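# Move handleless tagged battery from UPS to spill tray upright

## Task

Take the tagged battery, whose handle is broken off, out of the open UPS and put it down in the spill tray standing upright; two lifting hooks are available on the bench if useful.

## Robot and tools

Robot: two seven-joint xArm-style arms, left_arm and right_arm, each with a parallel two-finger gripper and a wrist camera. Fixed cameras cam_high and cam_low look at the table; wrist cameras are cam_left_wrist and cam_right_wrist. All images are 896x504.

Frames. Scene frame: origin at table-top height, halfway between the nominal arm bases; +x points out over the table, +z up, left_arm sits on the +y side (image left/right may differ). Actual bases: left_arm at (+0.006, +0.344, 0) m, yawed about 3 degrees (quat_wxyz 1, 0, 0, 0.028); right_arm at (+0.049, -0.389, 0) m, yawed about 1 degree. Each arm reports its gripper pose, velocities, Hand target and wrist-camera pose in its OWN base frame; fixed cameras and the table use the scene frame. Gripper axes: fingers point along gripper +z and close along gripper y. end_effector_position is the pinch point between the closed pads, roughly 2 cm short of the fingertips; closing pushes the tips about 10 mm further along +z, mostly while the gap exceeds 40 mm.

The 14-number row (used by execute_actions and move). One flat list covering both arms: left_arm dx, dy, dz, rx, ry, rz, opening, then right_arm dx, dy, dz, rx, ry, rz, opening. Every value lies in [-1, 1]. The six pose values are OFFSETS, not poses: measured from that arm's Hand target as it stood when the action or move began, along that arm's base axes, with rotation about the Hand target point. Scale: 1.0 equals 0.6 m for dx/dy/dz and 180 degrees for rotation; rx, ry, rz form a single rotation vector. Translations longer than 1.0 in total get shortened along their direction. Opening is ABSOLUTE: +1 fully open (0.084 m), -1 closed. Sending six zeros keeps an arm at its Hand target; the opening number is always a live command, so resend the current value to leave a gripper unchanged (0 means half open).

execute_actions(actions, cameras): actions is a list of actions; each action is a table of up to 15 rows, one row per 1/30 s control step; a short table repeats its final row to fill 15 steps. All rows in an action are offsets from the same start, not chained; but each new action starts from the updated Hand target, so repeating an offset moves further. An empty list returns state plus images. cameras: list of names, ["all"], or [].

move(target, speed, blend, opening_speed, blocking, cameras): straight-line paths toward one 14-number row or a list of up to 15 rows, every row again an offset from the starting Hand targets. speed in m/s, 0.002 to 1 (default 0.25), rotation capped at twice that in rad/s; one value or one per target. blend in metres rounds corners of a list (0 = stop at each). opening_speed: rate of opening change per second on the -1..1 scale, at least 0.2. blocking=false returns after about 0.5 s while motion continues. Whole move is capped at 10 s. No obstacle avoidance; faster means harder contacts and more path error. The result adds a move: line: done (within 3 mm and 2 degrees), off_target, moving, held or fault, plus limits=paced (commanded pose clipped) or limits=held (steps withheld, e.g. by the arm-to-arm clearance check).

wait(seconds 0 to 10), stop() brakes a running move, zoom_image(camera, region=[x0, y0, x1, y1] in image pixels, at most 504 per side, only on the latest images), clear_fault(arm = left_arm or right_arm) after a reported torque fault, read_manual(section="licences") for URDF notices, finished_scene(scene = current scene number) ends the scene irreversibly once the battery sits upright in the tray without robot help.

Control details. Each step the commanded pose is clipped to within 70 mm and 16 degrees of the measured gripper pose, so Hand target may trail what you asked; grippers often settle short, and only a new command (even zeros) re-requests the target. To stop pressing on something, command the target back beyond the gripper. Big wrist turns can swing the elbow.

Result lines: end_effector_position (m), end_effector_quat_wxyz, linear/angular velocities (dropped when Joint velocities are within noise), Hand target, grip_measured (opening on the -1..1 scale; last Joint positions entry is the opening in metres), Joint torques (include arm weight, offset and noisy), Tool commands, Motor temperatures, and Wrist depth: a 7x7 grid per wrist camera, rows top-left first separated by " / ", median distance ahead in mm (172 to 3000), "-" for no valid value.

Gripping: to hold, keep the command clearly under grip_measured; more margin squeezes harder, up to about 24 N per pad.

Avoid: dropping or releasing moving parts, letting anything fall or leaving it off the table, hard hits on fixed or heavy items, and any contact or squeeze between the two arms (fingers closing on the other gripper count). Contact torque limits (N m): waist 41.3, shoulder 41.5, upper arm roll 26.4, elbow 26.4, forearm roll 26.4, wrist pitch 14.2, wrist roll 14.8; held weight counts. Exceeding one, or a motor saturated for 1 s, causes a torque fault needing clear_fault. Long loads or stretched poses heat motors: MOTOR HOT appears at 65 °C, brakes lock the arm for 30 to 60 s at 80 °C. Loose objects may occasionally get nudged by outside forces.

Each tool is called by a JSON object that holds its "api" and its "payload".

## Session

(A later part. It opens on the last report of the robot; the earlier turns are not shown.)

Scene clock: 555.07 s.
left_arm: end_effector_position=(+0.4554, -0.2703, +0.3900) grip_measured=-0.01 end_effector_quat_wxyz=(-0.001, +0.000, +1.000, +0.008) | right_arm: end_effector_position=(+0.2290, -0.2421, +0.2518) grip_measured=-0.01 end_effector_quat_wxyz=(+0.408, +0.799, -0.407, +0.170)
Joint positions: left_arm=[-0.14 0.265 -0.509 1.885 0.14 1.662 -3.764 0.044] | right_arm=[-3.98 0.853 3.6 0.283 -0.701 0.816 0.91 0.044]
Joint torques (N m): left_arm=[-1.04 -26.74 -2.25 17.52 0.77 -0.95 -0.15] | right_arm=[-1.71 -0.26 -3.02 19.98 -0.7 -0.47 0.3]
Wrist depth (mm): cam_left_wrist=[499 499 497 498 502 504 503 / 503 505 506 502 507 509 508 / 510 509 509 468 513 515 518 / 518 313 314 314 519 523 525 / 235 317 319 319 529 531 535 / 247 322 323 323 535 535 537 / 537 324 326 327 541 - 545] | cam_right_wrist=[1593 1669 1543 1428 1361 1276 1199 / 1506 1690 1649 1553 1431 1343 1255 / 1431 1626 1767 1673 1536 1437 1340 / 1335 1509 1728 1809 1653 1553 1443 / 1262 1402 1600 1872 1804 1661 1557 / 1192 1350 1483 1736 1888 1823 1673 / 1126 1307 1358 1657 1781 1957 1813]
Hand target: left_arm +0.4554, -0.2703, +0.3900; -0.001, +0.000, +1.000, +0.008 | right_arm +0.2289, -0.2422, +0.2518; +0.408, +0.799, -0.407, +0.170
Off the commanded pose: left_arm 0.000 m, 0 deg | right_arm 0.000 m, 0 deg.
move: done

{"api": "move", "payload": {"target": [0,0,0,0,0,0,0,0.2018,0.4037,0.247,0.2738,-0.1128,-0.1857,0], "speed": 0.5}}

Scene clock: 565.40 s.
left_arm: end_effector_position=(+0.4554, -0.2703, +0.3900) grip_measured=-0.01 end_effector_quat_wxyz=(-0.001, +0.000, +1.000, +0.008) | right_arm: end_effector_position=(+0.3500, +0.0001, +0.4000) grip_measured=-0.01 end_effector_quat_wxyz=(-0.001, +0.707, -0.707, +0.000)
Joint positions: left_arm=[-0.14 0.265 -0.509 1.885 0.14 1.662 -3.764 0.044] | right_arm=[-3.879 0.482 3.662 1.23 0.234 1.654 1.323 0.044]
Joint torques (N m): left_arm=[-0.88 -26.65 -2.27 17.48 0.78 -0.97 -0.09] | right_arm=[-1.47 3.91 -3.98 19.26 0.68 -1.26 0.39]
Wrist depth (mm): cam_left_wrist=[498 498 498 498 501 502 503 / 503 504 504 503 506 508 509 / 511 507 508 466 515 516 519 / 517 314 313 315 521 524 525 / 234 317 318 319 527 532 530 / 247 321 323 324 537 538 539 / 536 324 327 327 542 - 545] | cam_right_wrist=[500 504 507 512 516 520 524 / 505 510 514 519 523 524 528 / 514 517 521 524 529 530 535 / 518 524 525 530 536 540 533 / 523 527 530 534 539 547 546 / 533 535 540 543 547 554 558 / 534 - 545 - 557 560 567]
Hand target: left_arm +0.4554, -0.2703, +0.3900; -0.001, +0.000, +1.000, +0.008 | right_arm +0.3500, +0.0001, +0.4000; -0.001, +0.707, -0.707, +0.000
Off the commanded pose: left_arm 0.000 m, 0 deg | right_arm 0.000 m, 0 deg.
move: done

{"api": "move", "payload": {"target": [[-0.0175,0.011,0,0,0,-0.061,0,0.1615,0.3493,-0.05,0,0,-0.4556,0],[-0.0175,0.011,-0.2,0,0,-0.061,0,0.1615,0.5493,-0.05,0,0,-0.4556,0]], "speed": [0.5,0.2], "blend": [0.02,0], "cameras": ["cam_low","cam_right_wrist","cam_left_wrist"]}}

Scene clock: 581.03 s.
left_arm: end_effector_position=(+0.4449, -0.2637, +0.2700) grip_measured=-0.01 end_effector_quat_wxyz=(+0.000, +0.096, +0.995, +0.008) | right_arm: end_effector_position=(+0.4469, +0.3296, +0.3700) grip_measured=-0.01 end_effector_quat_wxyz=(+0.001, -0.069, +0.998, +0.000)
Joint positions: left_arm=[-0.068 0.159 -0.514 1.409 0.096 1.279 -3.554 0.044] | right_arm=[-4.888 0.54 5.105 1.949 0.499 1.705 3.349 0.044]
Joint torques (N m): left_arm=[0.32 -24.21 -0.87 17.81 0.81 -1.57 -0.18] | right_arm=[-1.8 -20.01 -7.55 16.86 0.84 -1.11 0.26]
Wrist depth (mm): cam_left_wrist=[382 380 382 383 386 387 387 / 385 386 385 388 391 392 392 / 391 394 393 395 397 398 397 / 398 397 290 195 400 402 403 / 198 196 196 197 406 409 409 / 198 198 199 - 412 412 414 / 200 201 200 - 417 - 419] | cam_right_wrist=[476 476 479 481 479 481 488 / 478 482 484 486 485 488 495 / 484 488 490 492 491 496 500 / 491 493 495 292 292 294 297 / 496 498 500 498 295 298 298 / 501 505 506 - 298 302 303 / 508 - 511 - 303 307 307]
Hand target: left_arm +0.4449, -0.2637, +0.2700; +0.000, +0.096, +0.995, +0.008 | right_arm +0.4469, +0.3296, +0.3700; +0.000, -0.069, +0.998, +0.000
Off the commanded pose: left_arm 0.000 m, 0 deg | right_arm 0.000 m, 0 deg.
move: done
camera_calibration:
cam_left_wrist: T_world_to_cam=[[0.174029, 0.984526, 0.0205734, 0.207256], [0.978081, -0.17524, 0.112466, -0.464758], [0.114331, 0.000550157, -0.993443, 0.355225], [0, 0, 0, 1]] pos_world=[0.377889, -0.285688, 0.400901]
cam_right_wrist: T_world_to_cam=[[-0.177694, 0.983509, 0.0336735, -0.231951], [0.977617, 0.172506, 0.120442, -0.487767], [0.112647, 0.0543216, -0.992149, 0.430537], [0, 0, 0, 1]] pos_world=[0.387134, 0.288882, 0.493715]
Images, in order (width x height): cam_low 896x504, cam_left_wrist 896x504, cam_right_wrist 896x504.

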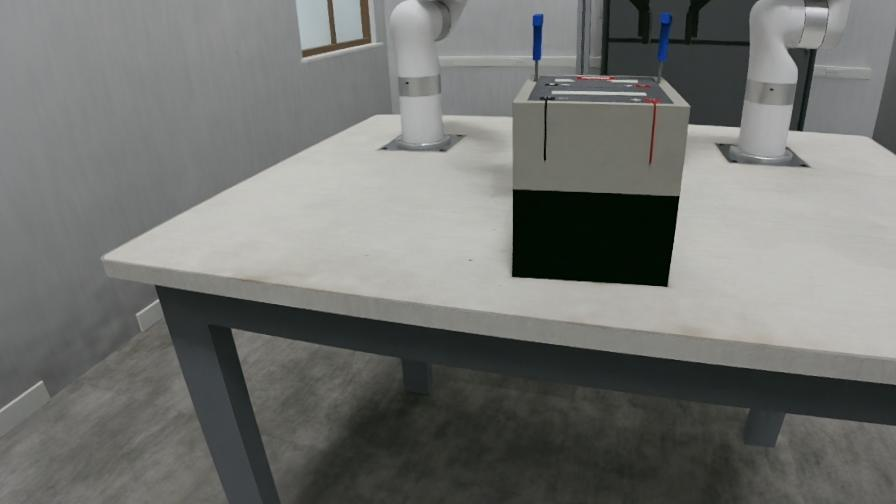

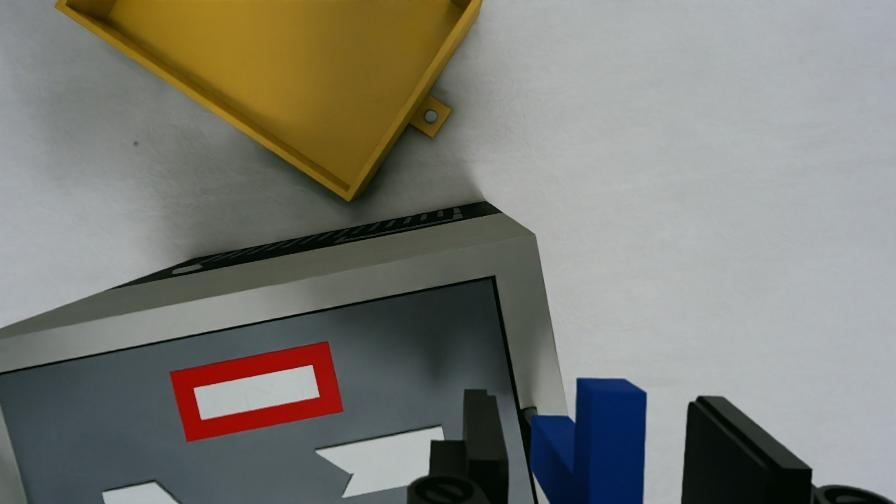

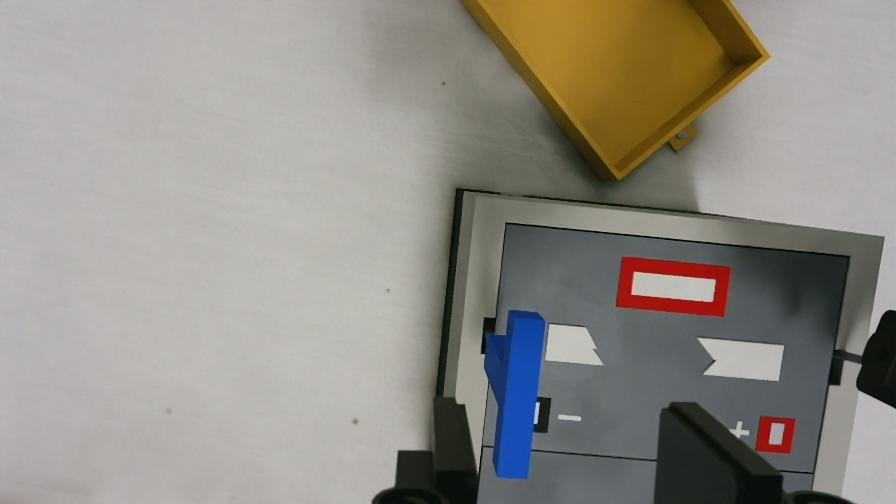

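{"api": "move", "payload": {"target": [[0,0,0,0,0,0,-0.8,0.0067,0,-0.1,0,0,-0.017,0],[0,0,0,0,0,0,-0.8,0.0067,0,-0.1667,0,0,-0.017,-0.8]], "speed": [0.2,0.15], "opening_speed": 0.5, "cameras": ["cam_low","cam_right_wrist","cam_left_wrist"]}}

Scene clock: 592.23 s.
left_arm: end_effector_position=(+0.4449, -0.2637, +0.2700) grip_measured=-0.72 end_effector_quat_wxyz=(+0.000, +0.096, +0.995, +0.008) | right_arm: end_effector_position=(+0.4509, +0.3295, +0.2700) grip_measured=-0.77 end_effector_quat_wxyz=(+0.000, -0.043, +0.999, +0.000)
Joint positions: left_arm=[-0.068 0.159 -0.514 1.409 0.096 1.279 -3.554 0.012] | right_arm=[-4.755 0.553 5.082 1.617 0.517 1.419 3.356 0.01]
Joint torques (N m): left_arm=[7.94 -28.75 5.75 18.82 6.68 -0.07 0.16] | right_arm=[2.78 -18.5 -5.88 19.83 3.54 -1.7 -0.46]
Wrist depth (mm): cam_left_wrist=[383 380 380 382 386 386 387 / 386 386 385 389 390 390 391 / 392 393 392 394 395 397 399 / 397 396 270 195 400 402 403 / 197 196 197 197 406 408 410 / 198 198 198 199 413 413 413 / 201 201 201 - - 418 419] | cam_right_wrist=[378 379 380 385 382 383 390 / 381 384 385 389 390 389 393 / 384 387 391 391 392 395 398 / 389 392 395 - 191 192 193 / 396 398 400 - 194 194 195 / 400 402 403 - 195 197 198 / 404 405 - - - 199 201]
Hand target: left_arm +0.4449, -0.2637, +0.2700; +0.000, +0.096, +0.995, +0.008 | right_arm +0.4509, +0.3296, +0.2700; +0.000, -0.043, +0.999, +0.000
Off the commanded pose: left_arm 0.000 m, 0 deg | right_arm 0.000 m, 0 deg.
move: done
camera_calibration:
cam_left_wrist: T_world_to_cam=[[0.174029, 0.984526, 0.0205734, 0.207256], [0.978081, -0.17524, 0.112466, -0.464758], [0.114331, 0.000550157, -0.993443, 0.355225], [0, 0, 0, 1]] pos_world=[0.377889, -0.285688, 0.400901]
cam_right_wrist: T_world_to_cam=[[-0.124723, 0.991628, 0.0334487, -0.254228], [0.985473, 0.119892, 0.120286, -0.465858], [0.115269, 0.0479653, -0.992176, 0.331771], [0, 0, 0, 1]] pos_world=[0.389139, 0.292038, 0.393715]
Images, in order (width x height): cam_low 896x504, cam_left_wrist 896x504, cam_right_wrist 896x504.

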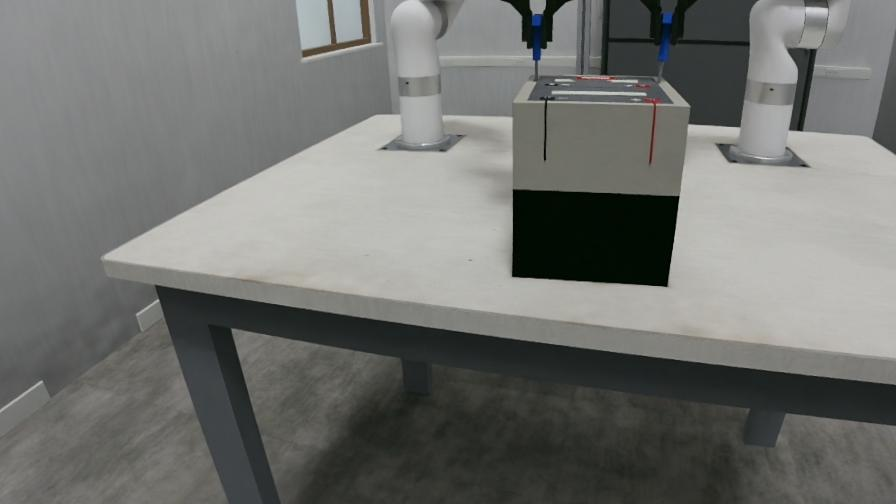

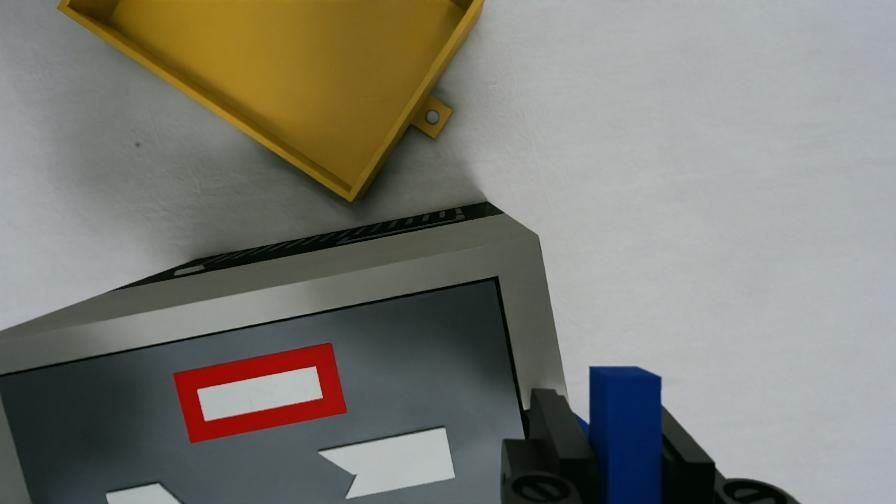

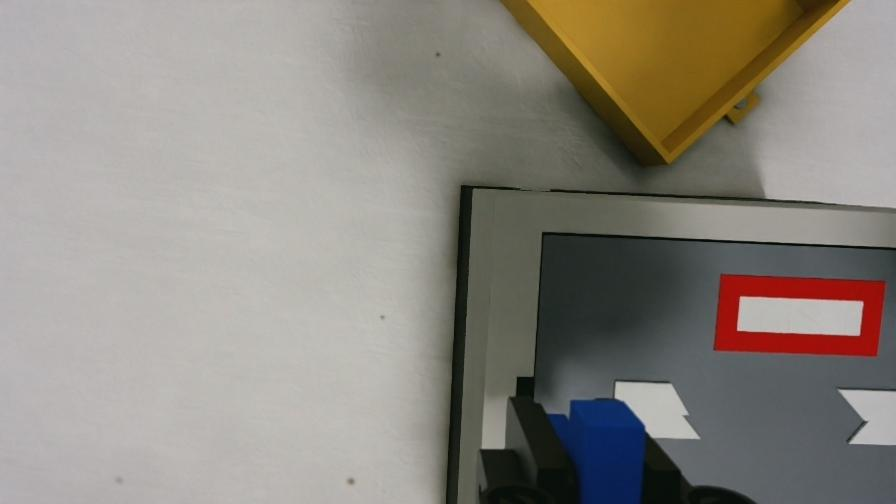

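{"api": "move", "payload": {"target": [[0.008,-0.0105,0.005,0,0.014,0,-1,0,-0.003,0.003,0,0,0,-1],[0.0158,-0.0108,0.005,0,0.0278,0,-1,0,-0.004,0.003,0,0,0,-1]], "speed": 0.03, "cameras": ["cam_low"]}}

{"api": "zoom_image", "payload": {"camera": "cam_low", "region": [500, 0, 700, 110]}}

Scene clock: 610.27 s.
left_arm: end_effector_position=(+0.4544, -0.2702, +0.2730) grip_measured=-0.78 end_effector_quat_wxyz=(-0.043, +0.096, +0.994, +0.004) | right_arm: end_effector_position=(+0.4509, +0.3273, +0.2718) grip_measured=-0.78 end_effector_quat_wxyz=(+0.000, -0.043, +0.999, +0.000)
Joint positions: left_arm=[-0.087 0.277 -0.513 1.571 0.101 1.41 -3.558 0.01] | right_arm=[-4.753 0.548 5.078 1.615 0.513 1.421 3.354 0.01]
Joint torques (N m): left_arm=[-0.98 -27.51 -1.7 18.97 0.72 -0.89 0.31] | right_arm=[-1.95 -19.8 -11.82 15.5 -3.04 -0.98 -0.35]
Wrist depth (mm): cam_left_wrist=[403 397 397 398 400 400 401 / 403 400 399 400 402 402 402 / 405 404 401 404 403 404 404 / 406 406 201 201 404 405 405 / 202 202 202 202 406 407 406 / 203 203 203 202 408 409 409 / 204 204 203 - - 409 410] | cam_right_wrist=[380 381 383 384 383 385 392 / 384 386 386 391 392 391 395 / 388 391 392 392 395 397 399 / 392 394 397 - 193 194 195 / 398 400 400 - 195 196 197 / 401 405 405 - 197 199 200 / 407 408 - - - 201 203]
Hand target: left_arm +0.4544, -0.2702, +0.2730; -0.043, +0.096, +0.994, +0.004 | right_arm +0.4509, +0.3272, +0.2718; +0.000, -0.043, +0.999, +0.000
Off the commanded pose: left_arm 0.000 m, 0 deg | right_arm 0.000 m, 0 deg.
move: done
Images, in order (width x height): cam_low 896x504.

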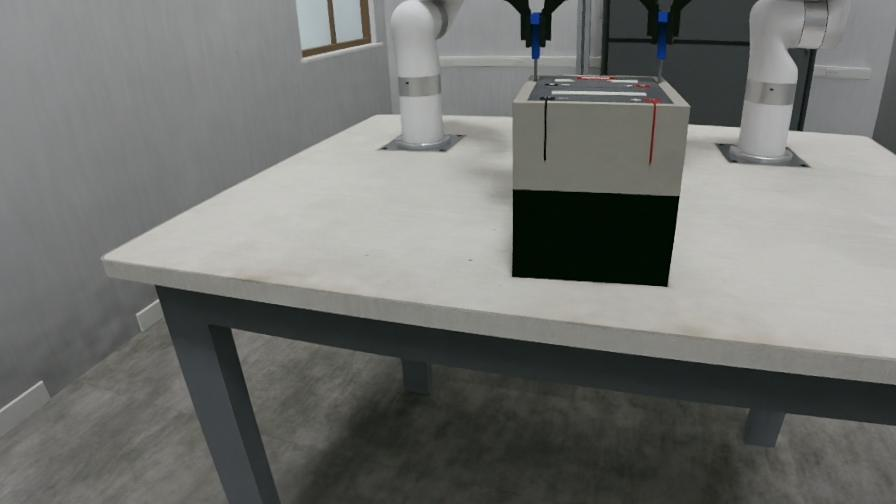

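Scaled by 2.520 from the camera's 896x504 image, which has a finer 1280x720 frame.

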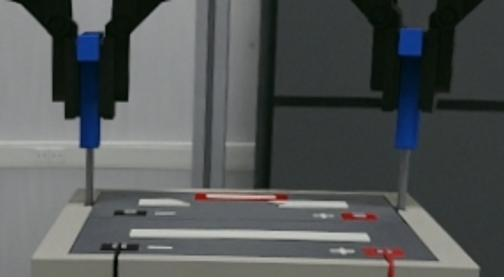

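{"api": "move", "payload": {"target": [0,0,0,0,0,-0.2,-1,0,0,0,0,0,0.2,-1], "speed": 0.1, "cameras": ["cam_low","cam_left_wrist","cam_right_wrist"]}}

Scene clock: 616.67 s.
left_arm: end_effector_position=(+0.4544, -0.2702, +0.2730) grip_measured=-0.78 end_effector_quat_wxyz=(-0.040, +0.399, +0.916, +0.017) | right_arm: end_effector_position=(+0.4509, +0.3272, +0.2718) grip_measured=-0.78 end_effector_quat_wxyz=(+0.001, -0.349, +0.937, +0.000)
Joint positions: left_arm=[-0.053 0.289 -0.584 1.576 0.176 1.422 -2.979 0.01] | right_arm=[-4.812 0.478 5.194 1.607 0.427 1.387 2.778 0.01]
Joint torques (N m): left_arm=[-3.84 -29.36 -6.64 17.6 -3.12 -2.23 0.48] | right_arm=[-2.89 -20.2 -8.77 18.28 -1.79 -1.49 -0.31]
Wrist depth (mm): cam_left_wrist=[401 401 401 401 400 402 400 / 399 400 401 403 402 402 403 / 400 401 401 404 405 403 404 / 402 403 402 405 406 406 406 / 407 403 376 202 406 406 407 / 409 408 203 202 409 409 408 / 409 - 203 - - 409 411] | cam_right_wrist=[379 381 383 385 388 387 388 / 381 386 388 391 392 392 393 / 387 389 392 393 396 397 397 / 392 393 396 397 205 401 400 / 396 398 401 393 196 197 411 / 401 403 405 265 197 199 414 / 405 407 - - - 201 203]
Hand target: left_arm +0.4544, -0.2702, +0.2730; -0.040, +0.399, +0.916, +0.017 | right_arm +0.4509, +0.3272, +0.2718; +0.001, -0.349, +0.937, +0.000
Off the commanded pose: left_arm 0.000 m, 0 deg | right_arm 0.000 m, 0 deg.
move: done
camera_calibration:
cam_left_wrist: T_world_to_cam=[[0.720321, 0.693621, 0.00521949, -0.110702], [0.693283, -0.720171, 0.0267005, -0.469862], [0.0222789, -0.0156143, -0.99963, 0.396227], [0, 0, 0, 1]] pos_world=[0.39666, -0.255409, 0.409204]
cam_right_wrist: T_world_to_cam=[[-0.683782, 0.728914, 0.0335647, 0.0859912], [0.726784, 0.676243, 0.120338, -0.531218], [0.0650183, 0.106679, -0.992165, 0.337117], [0, 0, 0, 1]] pos_world=[0.422961, 0.260589, 0.395515]
Images, in order (width x height): cam_low 896x504, cam_left_wrist 896x504, cam_right_wrist 896x504.

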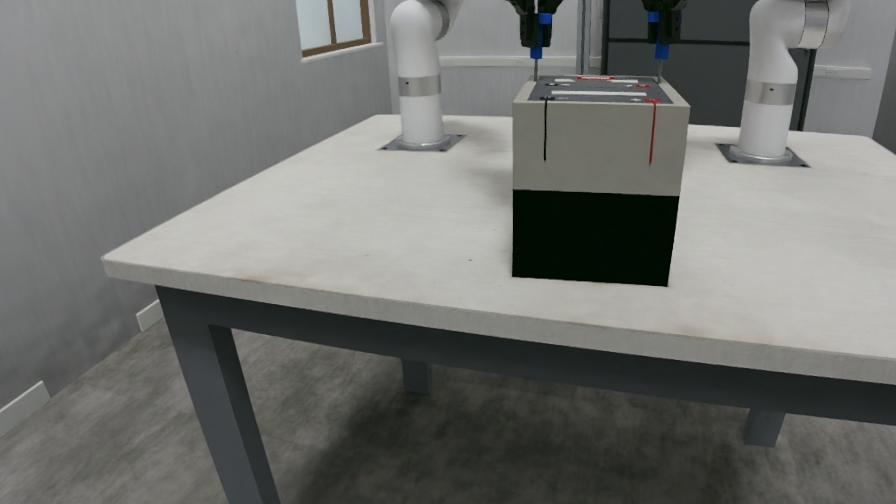

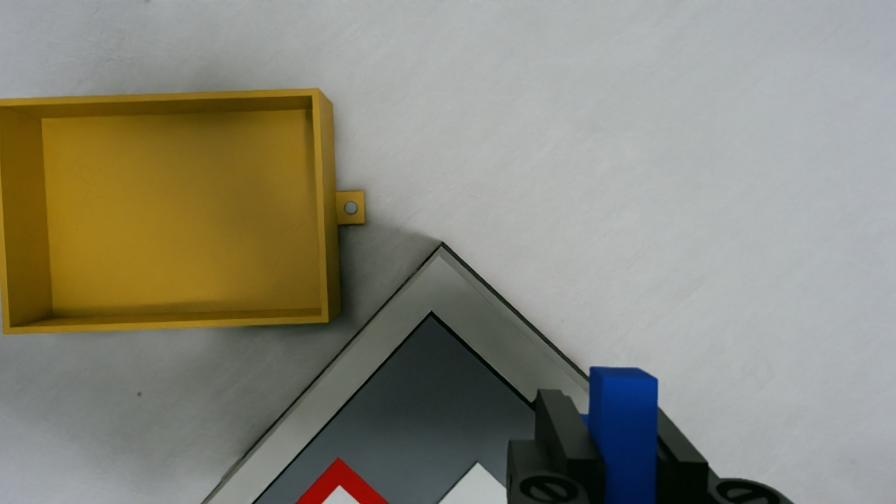

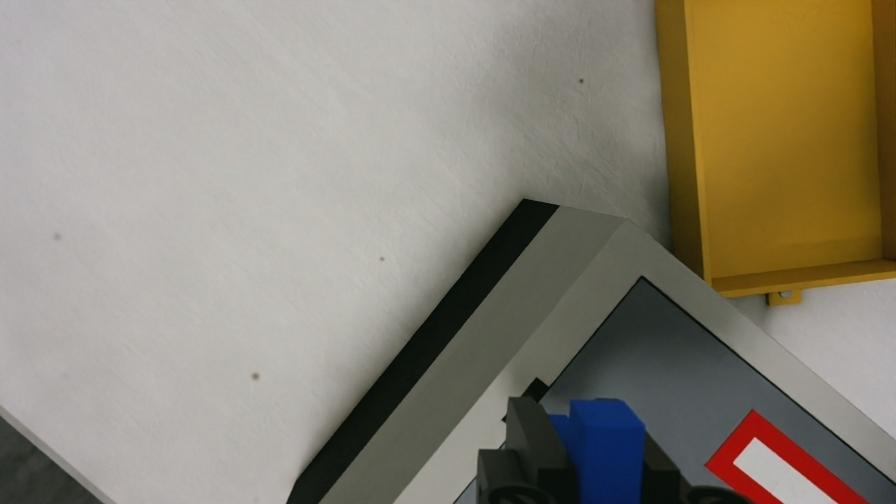

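{"api": "move", "payload": {"target": [0,0,0,0,0,-0.234,-1,0,0,0,0,0,0.289,-1], "speed": 0.1, "cameras": ["cam_low","cam_left_wrist","cam_right_wrist"]}}

{"api": "zoom_image", "payload": {"camera": "cam_low", "region": [500, 0, 700, 110]}}

Scene clock: 625.83 s.
left_arm: end_effector_position=(+0.4544, -0.2702, +0.2730) grip_measured=-0.78 end_effector_quat_wxyz=(-0.031, +0.701, +0.712, +0.030) | right_arm: end_effector_position=(+0.4509, +0.3272, +0.2718) grip_measured=-0.78 end_effector_quat_wxyz=(-0.001, +0.725, -0.689, +0.000)
Joint positions: left_arm=[0.011 0.266 -0.671 1.527 0.237 1.377 -2.286 0.01] | right_arm=[-4.913 0.406 5.356 1.599 0.33 1.357 1.932 0.01]
Joint torques (N m): left_arm=[-2.57 -28.07 -5.62 17.92 -1.87 -2.14 0.42] | right_arm=[-1.53 -21.46 -5.86 20.28 -0.43 -1.37 -0.35]
Wrist depth (mm): cam_left_wrist=[400 399 401 400 401 403 401 / 402 401 403 403 402 404 403 / 404 404 404 405 404 404 404 / 406 405 405 405 405 406 406 / 407 405 407 330 337 345 352 / 408 405 - 203 - 203 203 / 407 407 - - - 203 203] | cam_right_wrist=[377 380 383 385 389 391 395 / 380 383 387 389 393 396 399 / 385 387 390 394 397 400 404 / 389 391 392 397 401 406 406 / 217 252 255 258 260 399 409 / 191 193 195 196 198 368 416 / 193 195 197 - - 415 419]
Hand target: left_arm +0.4544, -0.2702, +0.2730; -0.031, +0.701, +0.712, +0.030 | right_arm +0.4509, +0.3272, +0.2718; -0.001, +0.725, -0.689, +0.000
Off the commanded pose: left_arm 0.000 m, 0 deg | right_arm 0.000 m, 0 deg.
move: done
camera_calibration:
cam_left_wrist: T_world_to_cam=[[0.999496, 0.0313054, 0.00527579, -0.416541], [0.0311539, -0.999158, 0.0266899, -0.244432], [0.00610689, -0.0265121, -0.99963, 0.400631], [0, 0, 0, 1]] pos_world=[0.4215, -0.220564, 0.409204]
cam_right_wrist: T_world_to_cam=[[-0.995334, -0.0904575, 0.0335833, 0.494568], [-0.0858224, 0.989015, 0.120352, -0.267115], [-0.0441011, 0.116908, -0.992163, 0.382978], [0, 0, 0, 1]] pos_world=[0.486225, 0.264145, 0.395515]
Images, in order (width x height): cam_low 896x504, cam_left_wrist 896x504, cam_right_wrist 896x504.

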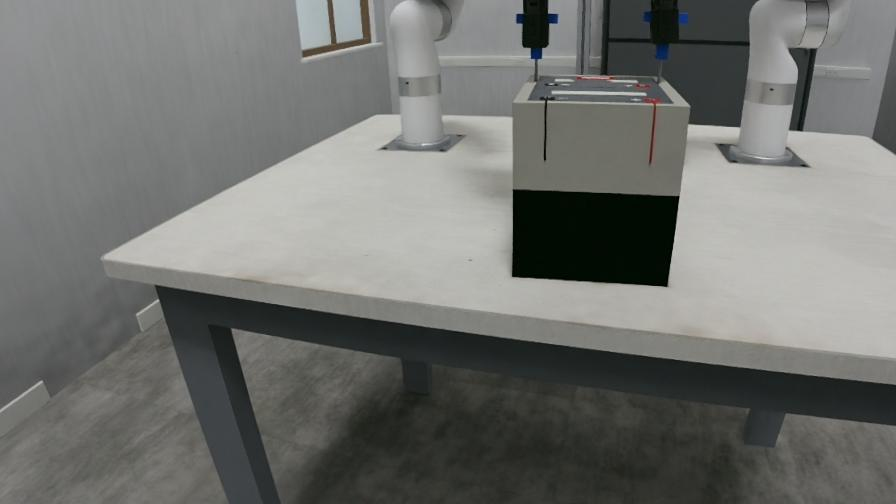

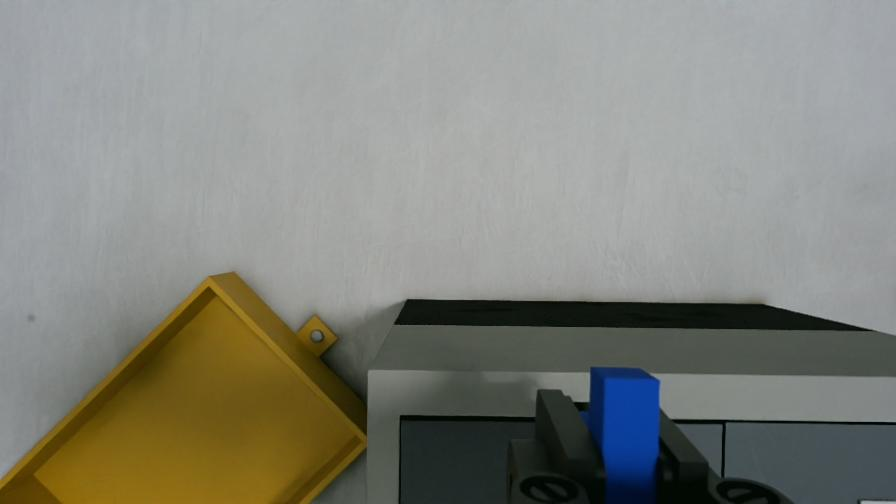

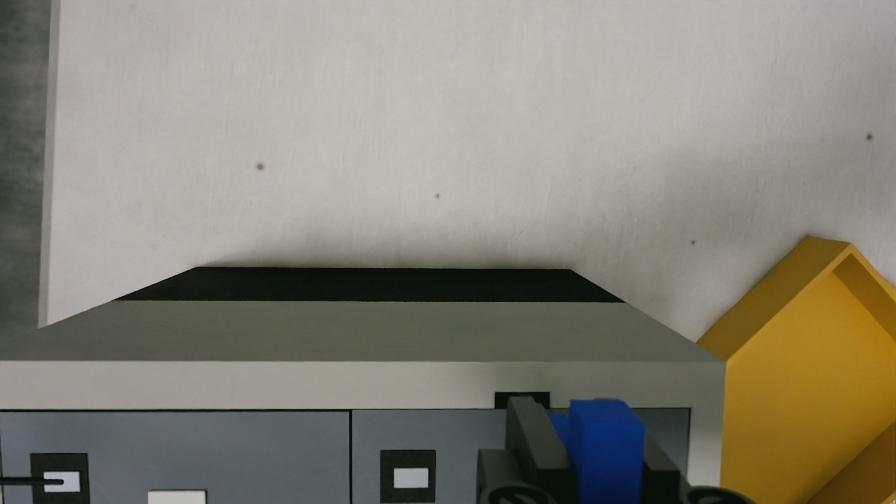

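Scaled by 2.520 from the camera's 896x504 image, which has a finer 1280x720 frame.

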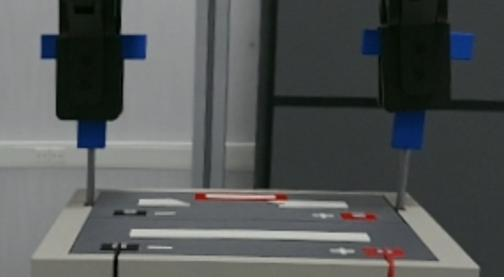

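{"api": "move", "payload": {"target": [[0,-0.003,0,0,0,0,-1,0,0.003,0,0,0,0,-1],[0,-0.003,0.012,0,0,0,-1,0,0.003,0.012,0,0,0,-1]], "speed": 0.02, "cameras": ["cam_low"]}}

{"api": "zoom_image", "payload": {"camera": "cam_low", "region": [500, 0, 700, 110]}}

Scene clock: 630.10 s.
left_arm: end_effector_position=(+0.4544, -0.2720, +0.2802) grip_measured=-0.78 end_effector_quat_wxyz=(-0.031, +0.701, +0.712, +0.030) | right_arm: end_effector_position=(+0.4509, +0.3291, +0.2789) grip_measured=-0.78 end_effector_quat_wxyz=(-0.001, +0.725, -0.689, +0.000)
Joint positions: left_arm=[0.005 0.269 -0.673 1.551 0.237 1.399 -2.288 0.01] | right_arm=[-4.918 0.409 5.357 1.624 0.331 1.379 1.935 0.01]
Joint torques (N m): left_arm=[-2.89 -28.99 -4.96 20.63 -2.25 -2 0.3] | right_arm=[1.56 -22.39 -4.26 23.36 2.02 -1.78 0.33]
Wrist depth (mm): cam_left_wrist=[409 408 407 408 408 408 410 / 408 409 410 409 408 411 411 / 409 410 411 411 412 411 412 / 413 411 413 414 412 413 413 / 414 410 413 316 323 330 337 / 415 412 - 210 - 210 210 / 413 413 - - - 211 211] | cam_right_wrist=[385 385 389 391 396 400 403 / 388 388 392 396 400 403 406 / 391 393 397 401 406 408 410 / 395 398 401 405 408 413 414 / 211 245 248 251 253 397 416 / 199 200 201 202 204 417 422 / 201 201 203 - - 423 424]
Hand target: left_arm +0.4544, -0.2720, +0.2802; -0.031, +0.701, +0.712, +0.030 | right_arm +0.4509, +0.3290, +0.2790; -0.001, +0.725, -0.689, +0.000
Off the commanded pose: left_arm 0.000 m, 0 deg | right_arm 0.000 m, 0 deg.
move: done
Images, in order (width x height): cam_low 896x504.

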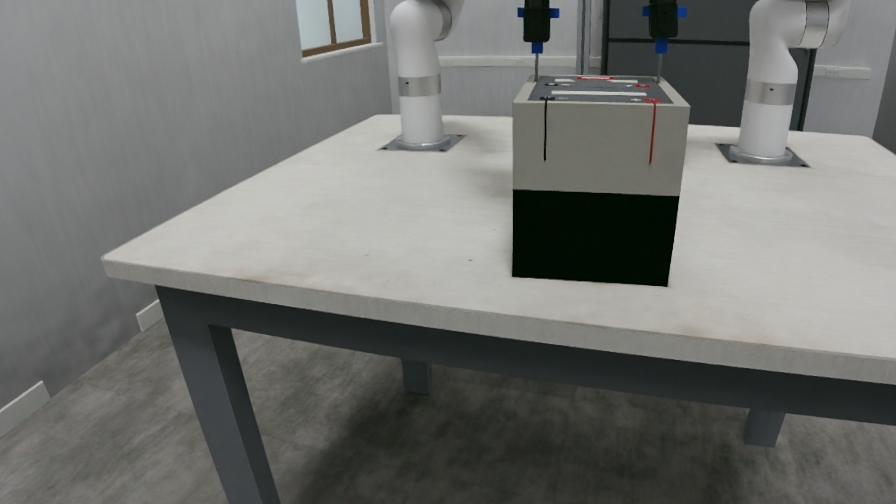

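Scaled by 2.520 from the camera's 896x504 image, which has a finer 1280x720 frame.

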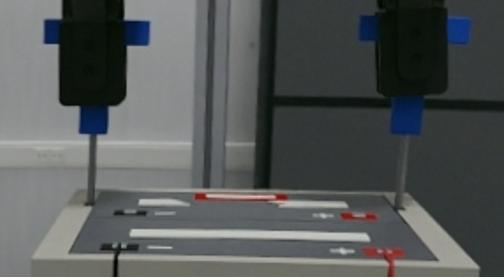

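{"api": "move", "payload": {"target": [0,0,0.02,0,0,0,-1,0,0,0.02,0,0,0,-1], "speed": 0.02, "cameras": ["cam_low","cam_right_wrist"]}}

{"api": "zoom_image", "payload": {"camera": "cam_low", "region": [500, 0, 700, 110]}}

Scene clock: 634.50 s.
left_arm: end_effector_position=(+0.4544, -0.2720, +0.2922) grip_measured=-0.78 end_effector_quat_wxyz=(-0.031, +0.701, +0.712, +0.030) | right_arm: end_effector_position=(+0.4509, +0.3290, +0.2909) grip_measured=-0.78 end_effector_quat_wxyz=(-0.001, +0.725, -0.689, +0.000)
Joint positions: left_arm=[0.002 0.269 -0.674 1.585 0.236 1.433 -2.284 0.01] | right_arm=[-4.925 0.408 5.355 1.659 0.328 1.413 1.938 0.01]
Joint torques (N m): left_arm=[-2.28 -36.21 -5.47 27.59 -1.36 -2.45 0.29] | right_arm=[0.23 -26.7 -7.58 29.57 0.77 -2.68 0.27]
Wrist depth (mm): cam_left_wrist=[419 419 420 420 420 419 419 / 419 421 420 421 422 422 421 / 423 423 423 423 421 423 422 / 422 423 423 424 424 424 425 / 425 423 423 318 325 332 339 / 426 425 - 221 - 221 222 / 425 426 - - - 222 222] | cam_right_wrist=[395 397 400 403 408 409 413 / 399 399 405 408 411 413 417 / 403 405 410 414 418 419 424 / 408 408 411 414 418 423 426 / 210 245 248 251 253 421 428 / 210 212 213 214 215 431 435 / 212 213 215 - - 437 435]
Hand target: left_arm +0.4544, -0.2720, +0.2922; -0.031, +0.701, +0.712, +0.030 | right_arm +0.4509, +0.3290, +0.2910; -0.001, +0.725, -0.689, +0.000
Off the commanded pose: left_arm 0.000 m, 0 deg | right_arm 0.000 m, 0 deg.
move: done
camera_calibration:
cam_right_wrist: T_world_to_cam=[[-0.995325, -0.090556, 0.0335718, 0.494113], [-0.0859215, 0.989006, 0.120356, -0.271157], [-0.0441016, 0.116908, -0.992163, 0.401817], [0, 0, 0, 1]] pos_world=[0.486225, 0.265945, 0.414715]
Images, in order (width x height): cam_low 896x504, cam_right_wrist 896x504.

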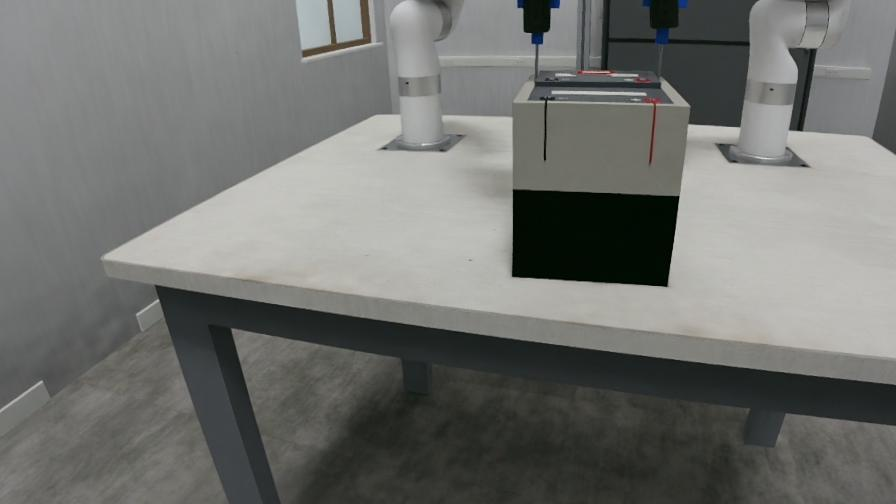

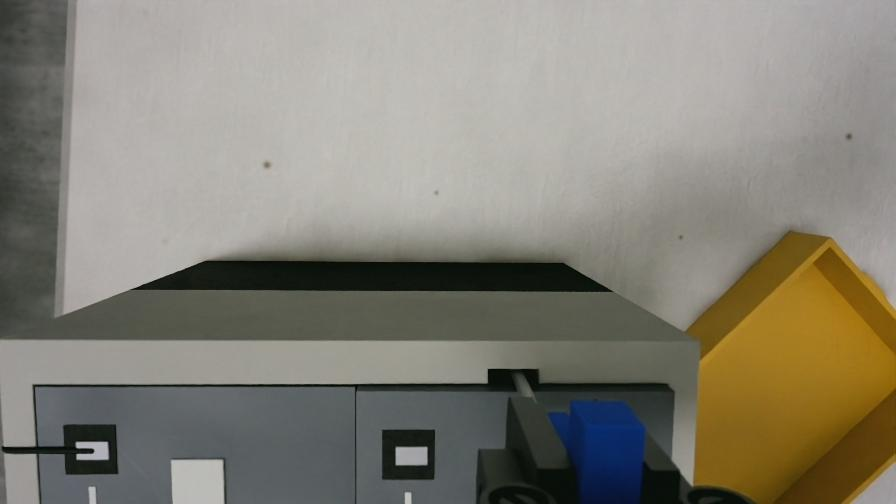

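Scaled by 2.520 from the camera's 896x504 image, which has a finer 1280x720 frame.

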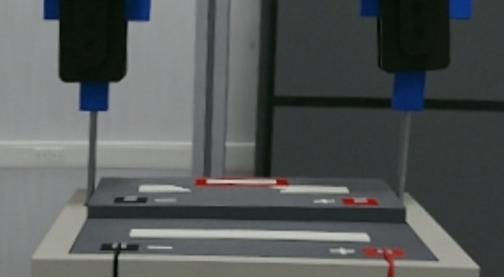

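{"api": "move", "payload": {"target": [0,0,0.1,0,0,0,-1,0,0,0.1,0,0,0,-1], "speed": 0.05, "cameras": ["cam_low","cam_left_wrist"]}}

Scene clock: 643.00 s.
left_arm: end_effector_position=(+0.4544, -0.2720, +0.3522) grip_measured=-0.78 end_effector_quat_wxyz=(-0.031, +0.701, +0.712, +0.030) | right_arm: end_effector_position=(+0.4509, +0.3290, +0.3509) grip_measured=-0.78 end_effector_quat_wxyz=(-0.001, +0.725, -0.689, +0.000)
Joint positions: left_arm=[-0.032 0.295 -0.679 1.789 0.249 1.615 -2.277 0.01] | right_arm=[-4.991 0.431 5.358 1.87 0.341 1.597 1.944 0.01]
Joint torques (N m): left_arm=[-2.49 -37.4 -5.53 26.83 -0.53 -2.57 -0.11] | right_arm=[0.05 -27.73 -6.46 28.21 2.31 -2.31 -0.39]
Wrist depth (mm): cam_left_wrist=[478 479 477 478 478 479 479 / 479 479 480 480 478 480 481 / 481 481 480 483 483 481 483 / 483 485 483 483 483 485 483 / 486 484 483 318 326 331 485 / 488 485 484 261 - 282 282 / 487 485 - - - 282 283] | cam_right_wrist=[1348 453 458 461 467 470 473 / 1340 459 463 466 470 474 478 / 1348 465 468 473 476 479 484 / 1377 468 464 473 480 484 490 / - 270 273 274 278 488 493 / - 273 274 219 220 494 495 / - 275 276 - - 498 508]
Hand target: left_arm +0.4544, -0.2720, +0.3522; -0.031, +0.701, +0.712, +0.030 | right_arm +0.4509, +0.3290, +0.3510; -0.001, +0.725, -0.689, +0.000
Off the commanded pose: left_arm 0.000 m, 0 deg | right_arm 0.000 m, 0 deg.
move: done
camera_calibration:
cam_left_wrist: T_world_to_cam=[[0.999499, 0.0312061, 0.00527594, -0.416929], [0.031054, -0.999159, 0.0267899, -0.24825], [0.0061075, -0.0266126, -0.999627, 0.479733], [0, 0, 0, 1]] pos_world=[0.421499, -0.222264, 0.488404]
Images, in order (width x height): cam_low 896x504, cam_left_wrist 896x504.

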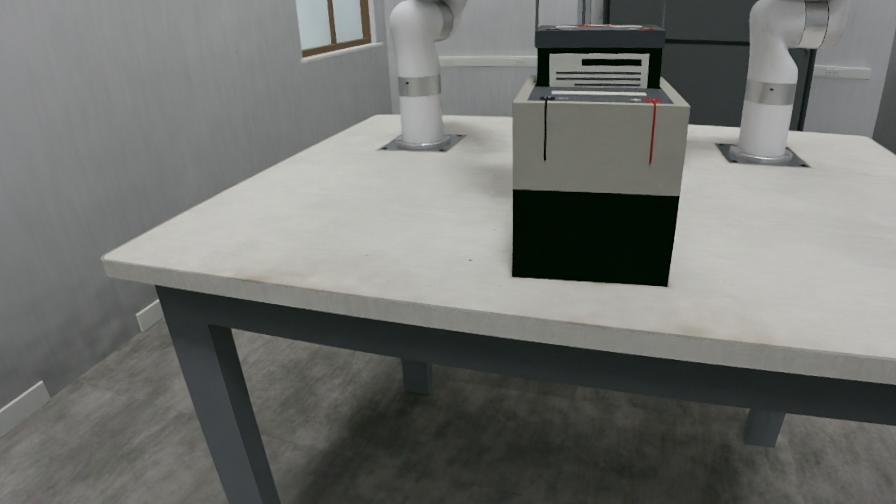

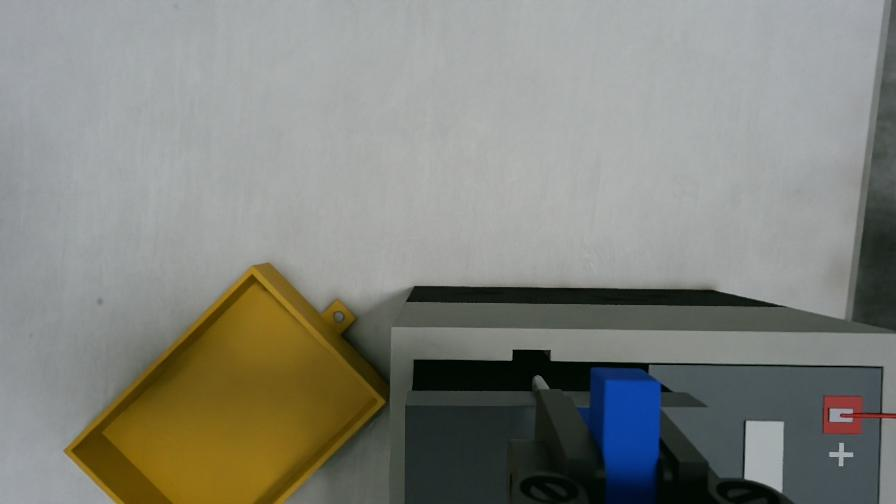

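{"api": "move", "payload": {"target": [[-0.02,0,0.11,0,-0.035,0,-1,-0.02,0,0.11,0,-0.035,0,-1],[-0.063,0,0.222,0,-0.111,0,-1,-0.063,0,0.222,0,-0.111,0,-1]], "speed": 0.06, "blend": [0.02,0], "cameras": ["cam_low","cam_left_wrist","cam_high"]}}

Scene clock: 654.23 s.
left_arm: end_effector_position=(+0.4166, -0.2720, +0.4854) grip_measured=-0.78 end_effector_quat_wxyz=(+0.093, +0.685, +0.706, +0.151) | right_arm: end_effector_position=(+0.4131, +0.3290, +0.4842) grip_measured=-0.78 end_effector_quat_wxyz=(-0.120, +0.714, -0.678, +0.126)
Joint positions: left_arm=[-0.023 -0.017 -0.691 1.76 0.28 1.565 -2.288 0.01] | right_arm=[-4.593 0.104 5.291 1.833 -0.138 1.509 2.223 0.01]
Joint torques (N m): left_arm=[-1.52 -30.16 -1.09 27.33 1.74 -4.97 0.04] | right_arm=[2.66 -17.32 -0.42 29.72 -1.42 -4.56 0.24]
Motor temperatures (°C): left_arm=[42 34 35 46 38 42 40] | right_arm=[38 39 40 50 36 40 39]
Wrist depth (mm): cam_left_wrist=[517 550 584 621 677 1888 2020 / 518 550 587 629 678 1872 2020 / 522 551 589 628 687 1862 2002 / 523 556 581 624 689 1898 2068 / 525 554 403 432 458 1914 2093 / 525 557 395 252 257 1908 2068 / 527 556 - - - 1903 2087] | cam_right_wrist=[1888 1776 1715 632 599 562 535 / 1968 1799 1732 638 600 566 537 / 1985 1828 1736 642 608 575 542 / 2014 1852 1749 539 563 576 545 / 1957 1852 454 433 503 573 548 / 2008 1935 - 221 222 572 552 / 2068 1962 - - - 586 545]
Hand target: left_arm +0.4166, -0.2720, +0.4854; +0.093, +0.685, +0.706, +0.151 | right_arm +0.4131, +0.3290, +0.4842; -0.120, +0.714, -0.678, +0.126
Off the commanded pose: left_arm 0.000 m, 0 deg | right_arm 0.000 m, 0 deg.
move: done
camera_calibration:
cam_left_wrist: T_world_to_cam=[[0.937538, 0.0312639, 0.346475, -0.519691], [0.0201197, -0.999159, 0.0357157, -0.25051], [0.3473, -0.0265139, -0.937379, 0.44082], [0, 0, 0, 1]] pos_world=[0.339174, -0.222364, 0.602222]
Images, in order (width x height): cam_high 896x504, cam_low 896x504, cam_left_wrist 896x504.

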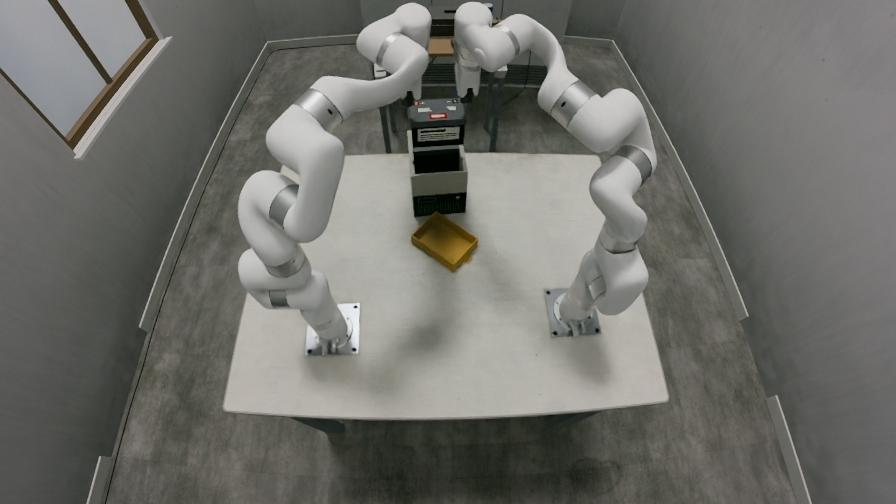

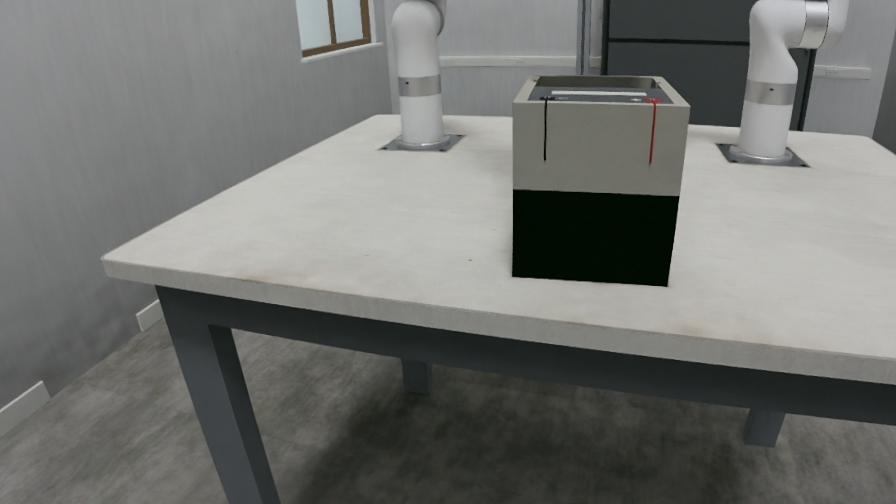

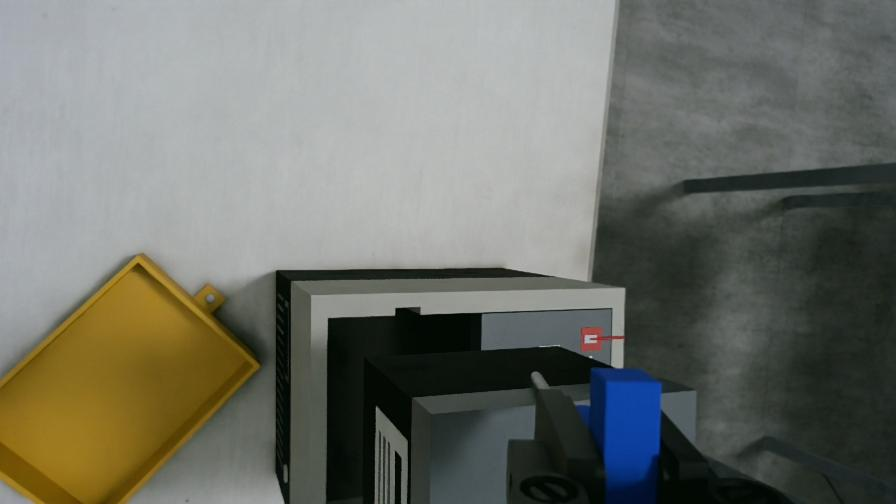

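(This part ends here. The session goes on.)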